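# Press ivory rocker switch's marked end down

## Task

Push the marked end of the ivory rocker switch down until it remains down by itself, with the switch still resting flat. At the end nothing of the robot may be in contact with the switch, and every drink can, parts box and small stack bin present must still be upright.

## Robot and tools

Robot: two arms, left_arm and right_arm, each with six joints and a gripper. Joint order inside every row and every per-joint list: waist, shoulder, elbow, wrist pitch, wrist yaw, wrist roll. Stated ranges in rad: waist -2.618 to 3.054, shoulder 0.000 to 3.142, elbow 0.000 to 3.142, wrist pitch -1.571 to 1.571, wrist yaw -1.571 to 1.571, wrist roll -2.094 to 2.094. Real ends may differ by up to 0.059 rad either way.

Frame: all reported hand positions (metres), quaternions (wxyz), velocities and targets are in the scene frame. Origin sits at table-top height, halfway between the two nominal arm bases; +z points up, +x points out over the table, and left_arm is on the +y side (arm names do not match image sides). Real bases are offset from nominal; only a BASES line gives calibrated places. Printed hand pose may be off by a few cm, more at long reach. The gripper's fingers point along its own +z and open/close along its y; end_effector_position is the point between the pads, about 1 cm behind the tips.

A row is always 14 numbers in [-1, 1], even if one arm stays still: left_arm's six joint values then its opening, then right_arm's six joint values then its opening. Joint values are offsets, not poses: they count from the Joint targets at the start of the action (or move), not from the previous row. Scale: 1.0 equals 2.224 rad for waist, shoulder and elbow, and 8.485 rad for the three wrist joints. So 0 for an arm's joints re-commands its current Joint targets. The opening is absolute: +1 fully open, -1 closed; sending 0 is a real half-open command, so repeat the present value to leave a gripper alone.

execute_actions(actions, cameras): actions is a list of actions; each action is a table of up to 15 rows, one row per 1/30 s step, and a short table holds its last row through the action's 15 steps (0.5 s). An empty list just reports state and images. An action is rejected for both arms if it would push a joint more than 0.059 rad beyond its range end; a malformed action or a failing first action rejects the whole call. cameras chooses images: omitted, null or ["all"] for all, [] for none; names are cam_head_left and cam_head_right (896x504 each).

move(target, speed, blend, opening_speed, blocking, cameras): target is one 14-number row or a list of up to 15 such rows, every row an offset from the same starting Joint targets. Joints travel together along paths, so the hand follows a curve; it does not avoid obstacles or the other arm. speed is the top rate in rad/s of the joint with most to go, 0.01 to 12.57, default 0.5, one value or one per target. blend (rad) rounds corners of a list. opening_speed sets gripper rate per second on the -1..+1 scale, at least 0.2. blocking=false returns after about 0.5 s while the move continues. A path lasts at least 0.5 s and is cut short past 10 s. The result adds a move: line such as done, off_target (resting more than 0.035 rad from target), moving, held or fault, plus limits=held if steps were withheld. Neither done nor off_target tells you about contact.

wait(seconds 0 to 10, cameras): lets time pass while holding commands; a running move carries on. stop(cameras): brakes a running move, needing some room. zoom_image(camera, region): enlarges [x0, y0, x1, y1] pixels (at most 504 by 504, origin top-left) of that camera's latest image. finished_scene(scene): ends the scene irreversibly; pass the current scene's number.

Result lines: Joint positions and Joint velocities per arm (rad, rad/s, then finger gap in m; 0.094 open); "within noise" means the arm is still. Joint targets is what your next offsets count from. grip_measured is the measured opening on the command scale. Joint torques: positive toward larger angle, include arm weight, offset and noisy; joints 1 to 3 wrap at ±28 N m. "joint sent to its limit" means a joint reached its end. "joint command not followed" means the clearance check altered targets. Action results also list sampled step positions. Camera calibration (K, distortion, T_world_to_cam) is supplied per camera; it may be slightly off.

Limits in motion: each joint target stays within 0.339 rad (big joints) or 2.2 rad (wrist) of the measured angle, and targets putting the hand over 200 mm from where it is get scaled back. Big moves can need several actions. To end a push, command targets back past the measured positions.

Avoid: knocking the can, box or bin over, anything falling off the table, fast impacts, pressing hard past contact (a target far beyond the switch presses harder), and hitting or pinching the other arm, which can fail the scene. Camera cables touching things count as contact. Long stretched holds or pushing into unreachable poses heat motors; MOTOR HOT appears near 75 °C, and at 90 °C that arm folds and idles. Approach slowly, press the marked end just enough, then lift clear so nothing touches the switch.

Each tool is called after "Request:" as name(argument=value, ...) on one line, values as JSON.

## Session

Request:
execute_actions(actions=[])

Scene clock: 0.00 s.
left_arm: end_effector_position=(+0.4364, +0.2538, +0.1116) grip_measured=+1.000 end_effector_quat_wxyz=(+0.579, +0.028, +0.810, -0.084) | right_arm: end_effector_position=(+0.3944, -0.2769, +0.0830) grip_measured=+1.000 end_effector_quat_wxyz=(+0.563, +0.034, +0.826, +0.021)
Joint positions: left_arm=[0.065 1.514 0.411 0.774 0.215 -0.036 0.094] | right_arm=[-0.117 1.567 0.353 0.835 -0.132 0.026 0.094]
Joint velocities: within noise
Joint torques (N m): no reading
Heat: left arm: 25 °C; right arm: 28 °C.
Joint targets: left_arm=[0.065 1.504 0.421 0.784 0.216 -0.036] | right_arm=[-0.117 1.560 0.360 0.835 -0.133 0.026]
Tool commands: left_gripper/opening=+1.0 right_gripper/opening=+1.0

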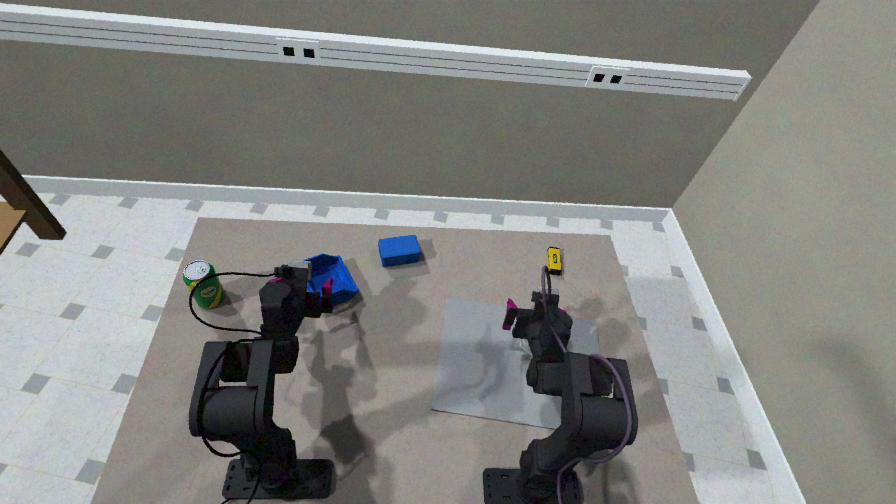

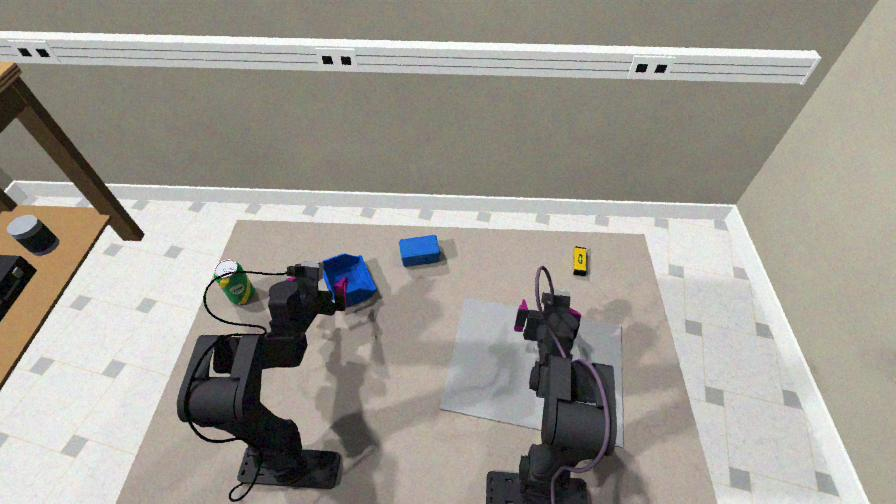

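Request:
move(target=[0, 0, 0, 0, 0, 0, 1, -0.2248, -0.2203, 0.1124, -0.06, 0.0157, -0.0031, -1], speed=1.5)

Request:
zoom_image(camera="cam_head_left", region=[490, 310, 570, 390])

Request:
zoom_image(camera="cam_head_right", region=[500, 310, 580, 390])

Scene clock: 2.97 s.
left_arm: end_effector_position=(+0.4364, +0.2538, +0.1116) grip_measured=+1.000 end_effector_quat_wxyz=(+0.579, +0.028, +0.810, -0.084) | right_arm: end_effector_position=(+0.3133, -0.4723, +0.2525) grip_measured=-0.997 end_effector_quat_wxyz=(+0.619, +0.238, +0.721, -0.202)
Joint positions: left_arm=[0.065 1.514 0.411 0.774 0.215 -0.036 0.094] | right_arm=[-0.613 1.07 0.591 0.325 -0.008 0.003 0]
Joint velocities: within noise
Joint torques (N m): left_arm=[-0.05 -5.27 7.3 2.22 0.09 -0.01] | right_arm=[-0.34 -2.13 9.55 2.13 0.1 -0.06]
Heat: left arm: 25 °C; right arm: 29 °C.
Joint targets: left_arm=[0.065 1.504 0.421 0.784 0.216 -0.036] | right_arm=[-0.617 1.070 0.610 0.326 0.000 -0.001]
move: done

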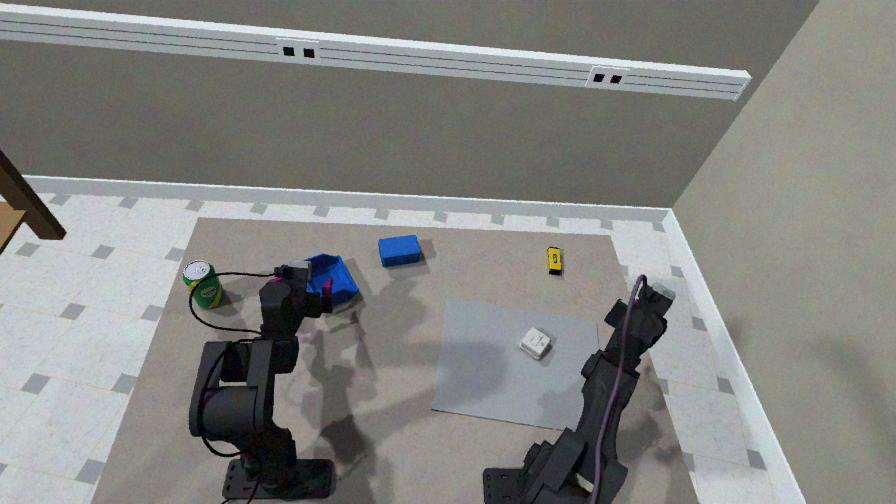

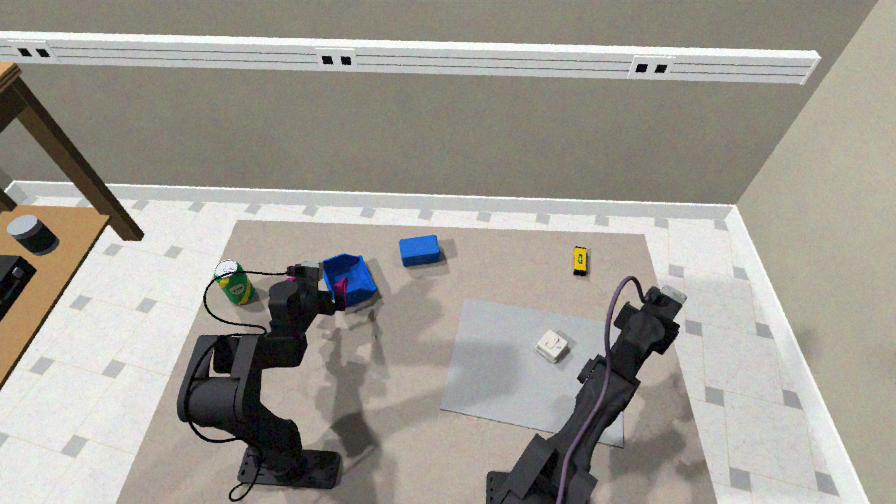

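Scaled by 6.300 from the camera's 896x504 image, which has a finer 1280x720 frame.

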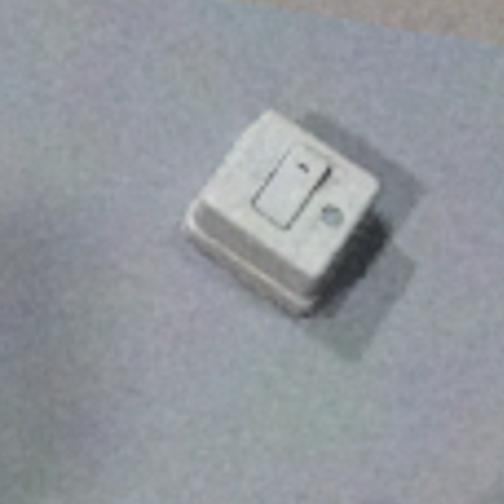

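Scaled by 6.300 from the camera's 896x504 image, which has a finer 1280x720 frame.

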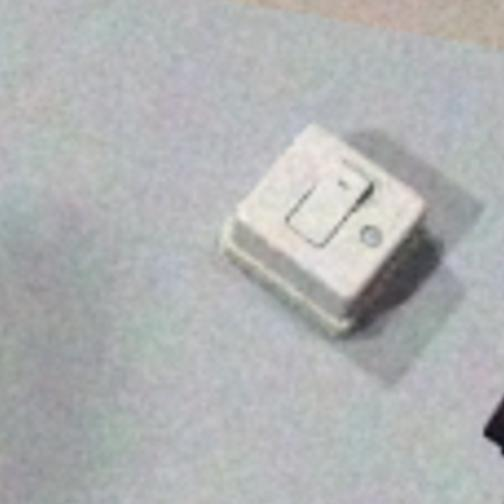

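Request:
move(target=[[0,0,0,0,0,0,1,0.2059,0.3480,0.3503,-0.1699,0,0,-1],[0,0,0,0,0,0,1,0.2059,0.3723,0.2941,-0.1490,0,0,-1],[0,0,0,0,0,0,1,0.2059,0.3746,0.2900,-0.1473,0,0,-1],[0,0,0,0,0,0,1,0.2059,0.3255,0.4065,-0.1886,0,0,-1],[0,0,0,0,0,0,1,0.0261,0.3255,0.4065,-0.1886,0,0,-1]], speed=[1.5, 0.16, 0.15, 1.0, 1.2], blend=[0.03, 0, 0, 0.1, 0])

Request:
zoom_image(camera="cam_head_left", region=[510, 320, 560, 370])

Request:
zoom_image(camera="cam_head_right", region=[530, 320, 580, 370])

Scene clock: 10.70 s.
left_arm: end_effector_position=(+0.4364, +0.2538, +0.1116) grip_measured=+1.000 end_effector_quat_wxyz=(+0.579, +0.028, +0.810, -0.084) | right_arm: end_effector_position=(+0.2795, -0.4284, +0.1046) grip_measured=-0.997 end_effector_quat_wxyz=(-0.009, +0.293, +0.956, +0.001)
Joint positions: left_arm=[0.065 1.514 0.411 0.774 0.215 -0.036 0.094] | right_arm=[-0.563 1.816 1.49 -1.261 0.002 0.001 0]
Joint velocities: within noise
Joint torques (N m): left_arm=[-0.05 -5.26 7.31 2.21 0.1 -0.02] | right_arm=[0.35 -8.84 8.5 0.19 -0.03 -0.04]
Heat: left arm: 27 °C; right arm: 30 °C.
Joint targets: left_arm=[0.065 1.504 0.421 0.784 0.216 -0.036] | right_arm=[-0.559 1.794 1.514 -1.274 0.000 -0.001]
move: done

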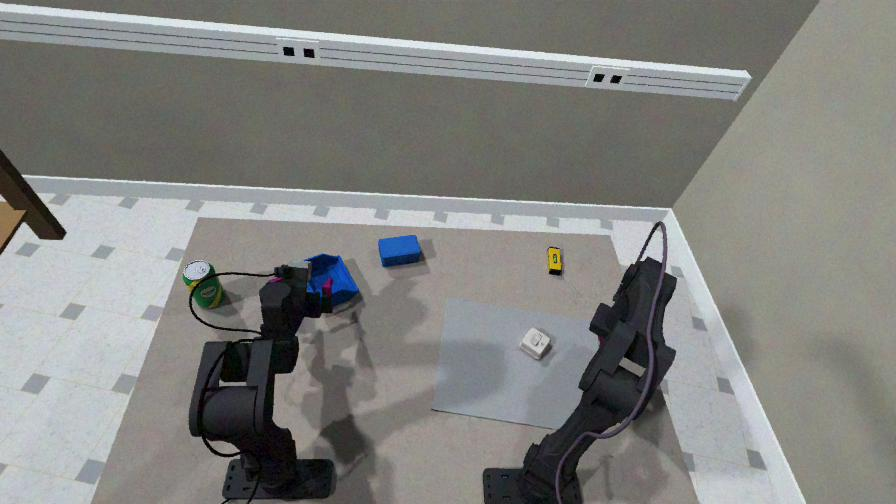

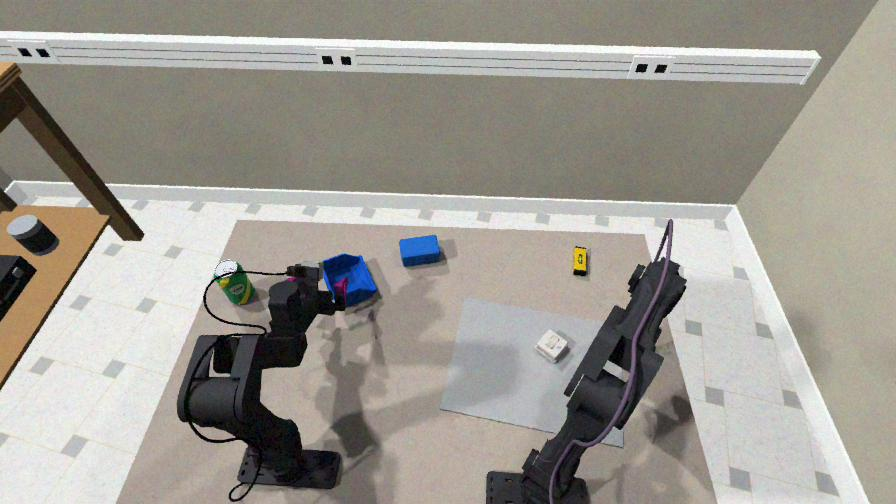

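Scaled by 10.080 from the camera's 896x504 image, which has a finer 1280x720 frame.

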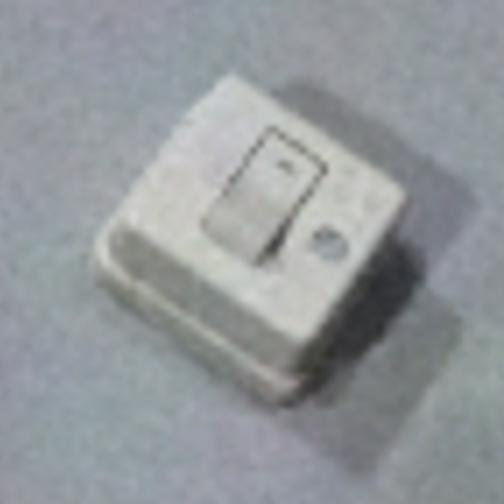

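Scaled by 10.080 from the camera's 896x504 image, which has a finer 1280x720 frame.

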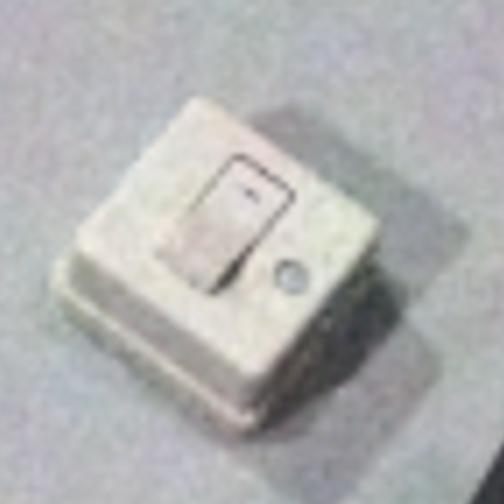

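The marked end is now down and the unmarked end is up, so this scene is done.

Request:
finished_scene(scene=2)

The scene is finished: the task was done.


## Next scene

The same job, from a new start.

Request:
execute_actions(actions=[])

Scene clock: 0.00 s.
left_arm: end_effector_position=(+0.4252, +0.2846, +0.1121) grip_measured=+1.000 end_effector_quat_wxyz=(+0.604, -0.041, +0.796, +0.012) | right_arm: end_effector_position=(+0.4148, -0.2792, +0.1161) grip_measured=+1.000 end_effector_quat_wxyz=(+0.622, +0.064, +0.779, -0.053)
Joint positions: left_arm=[0.015 1.501 0.327 0.9 -0.072 -0.052 0.094] | right_arm=[-0.001 1.617 0.385 1.006 0.133 0.026 0.094]
Joint velocities: within noise
Joint torques (N m): no reading
Heat: left arm: 24 °C; right arm: 27 °C.
Joint targets: left_arm=[0.015 1.492 0.336 0.909 -0.072 -0.052] | right_arm=[-0.001 1.609 0.393 1.009 0.134 0.026]
Tool commands: left_gripper/opening=+1.0 right_gripper/opening=+1.0

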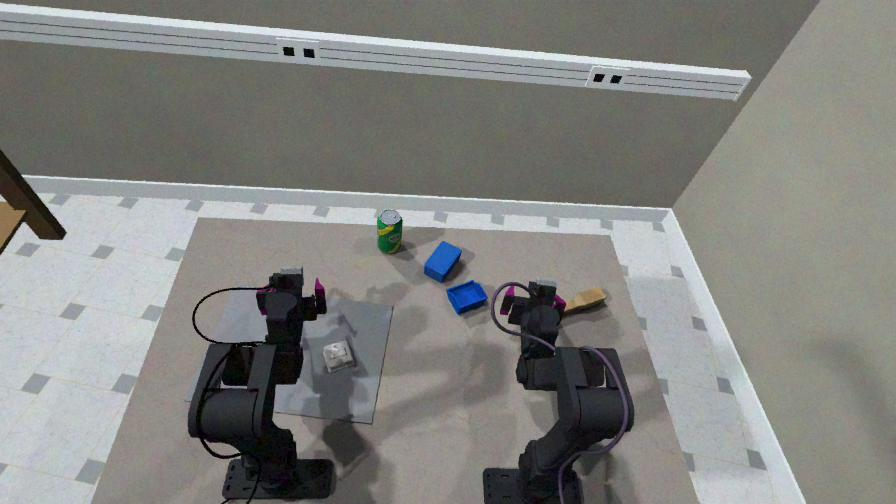

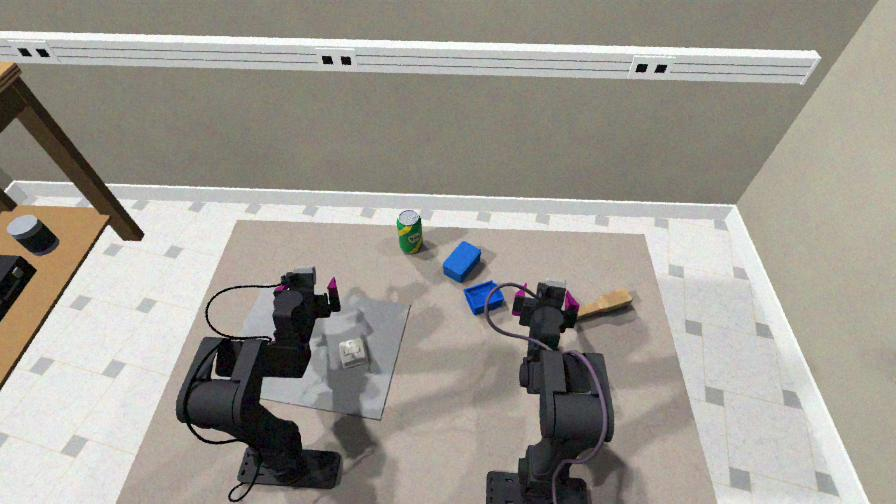

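Request:
zoom_image(camera="cam_head_left", region=[312, 330, 362, 380])

Request:
zoom_image(camera="cam_head_right", region=[327, 327, 377, 377])

Scaled by 10.080 from the camera's 896x504 image, which has a finer 1280x720 frame.

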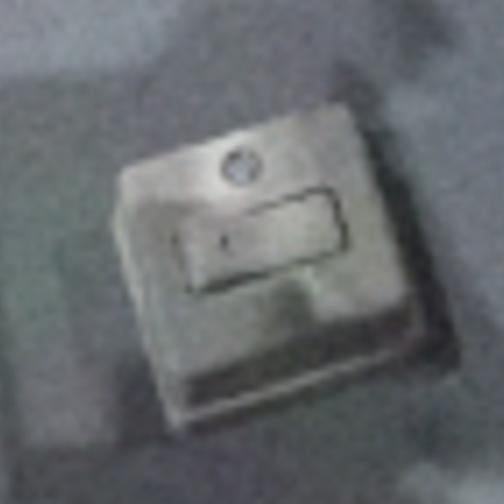

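Scaled by 10.080 from the camera's 896x504 image, which has a finer 1280x720 frame.

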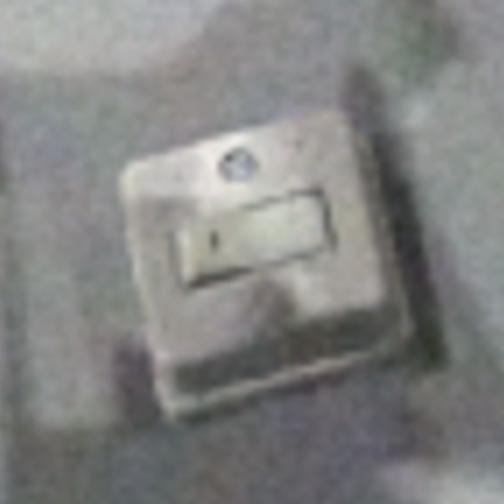

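Request:
move(target=[[-0.0691,-0.1367,0.1694,-0.1170,0.0042,0.003,-1,0,0,0,0,0,0,1],[-0.1382,0.0414,0.3387,-0.2339,0.0085,0.0061,-1,0,0,0,0,0,0,1],[-0.1382,0.0682,0.2829,-0.2123,0.0085,0.0061,-1,0,0,0,0,0,0,1],[-0.1382,0.0706,0.2783,-0.2103,0.0085,0.0061,-1,0,0,0,0,0,0,1],[-0.1382,0.0189,0.3948,-0.2527,0.0085,0.0061,-1,0,0,0,0,0,0,1],[0.109,0.0189,0.3948,-0.2527,0.0085,0.0061,-1,0,0,0,0,0,0,1]], speed=[1.5, 1.5, 0.16, 0.15, 1.0, 1.2], blend=[0.3, 0.03, 0, 0, 0.1, 0])

Request:
zoom_image(camera="cam_head_left", region=[312, 330, 362, 380])

Request:
zoom_image(camera="cam_head_right", region=[327, 327, 377, 377])

Scene clock: 8.63 s.
left_arm: end_effector_position=(+0.2898, +0.3349, +0.1047) grip_measured=-0.995 end_effector_quat_wxyz=(-0.007, -0.124, +0.992, +0.000) | right_arm: end_effector_position=(+0.4145, -0.2793, +0.1151) grip_measured=+1.000 end_effector_quat_wxyz=(+0.620, +0.064, +0.780, -0.054)
Joint positions: left_arm=[0.255 1.554 1.197 -1.227 -0.002 -0.011 0] | right_arm=[-0.001 1.617 0.385 1.002 0.134 0.026 0.094]
Joint velocities: within noise
Joint torques (N m): left_arm=[0.12 -6.93 8.35 0.43 0.01 0.09] | right_arm=[-0.01 -5.31 5.98 2.14 0.01 -0.02]
Heat: left arm: 25 °C; right arm: 29 °C.
Joint targets: left_arm=[0.257 1.534 1.214 -1.235 0.000 -0.001] | right_arm=[-0.001 1.609 0.393 1.009 0.134 0.026]
move: done

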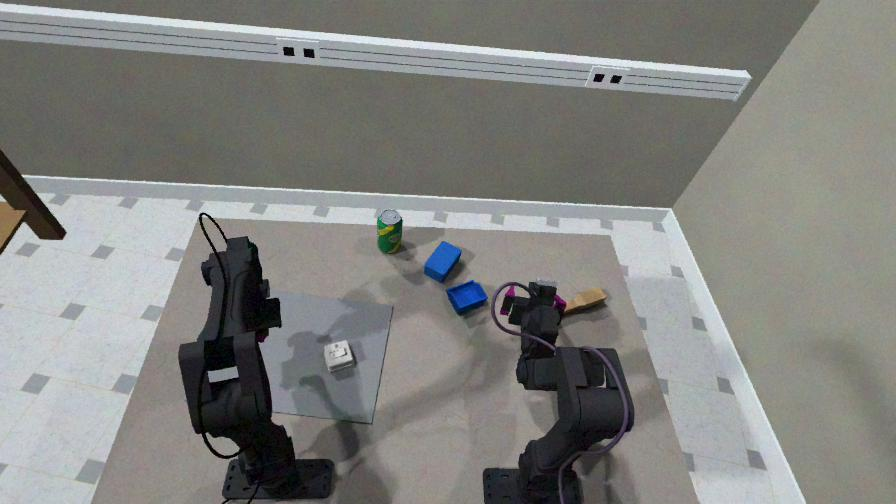

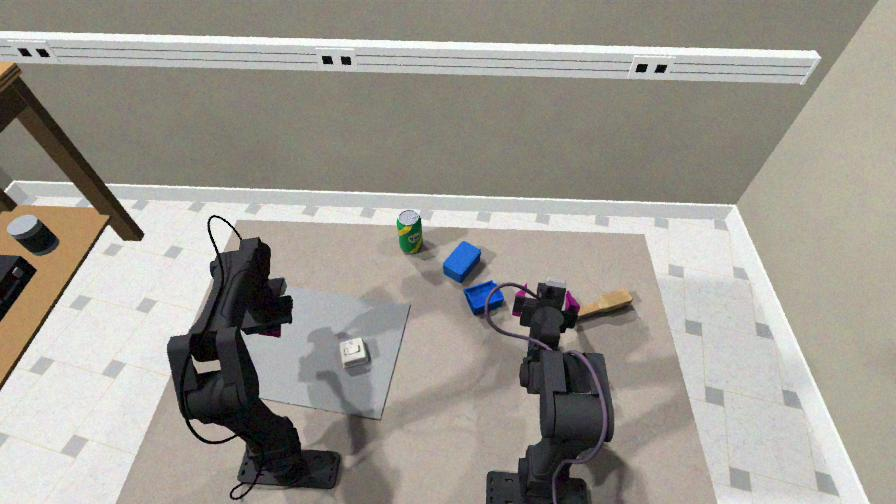

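Scaled by 10.080 from the camera's 896x504 image, which has a finer 1280x720 frame.

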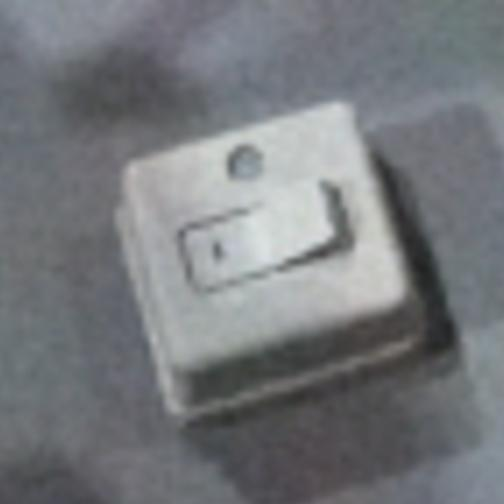

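Scaled by 10.080 from the camera's 896x504 image, which has a finer 1280x720 frame.

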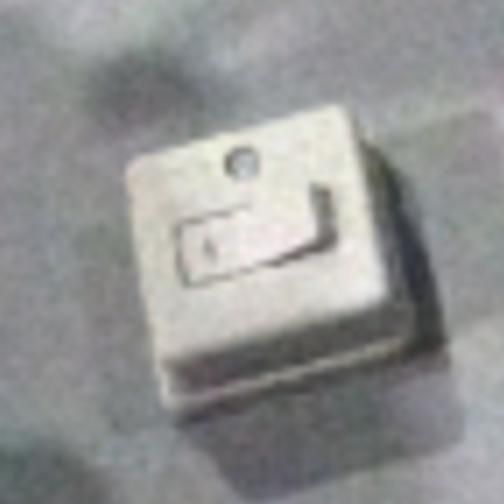

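Request:
finished_scene(scene=3)

The scene is finished: the task was done.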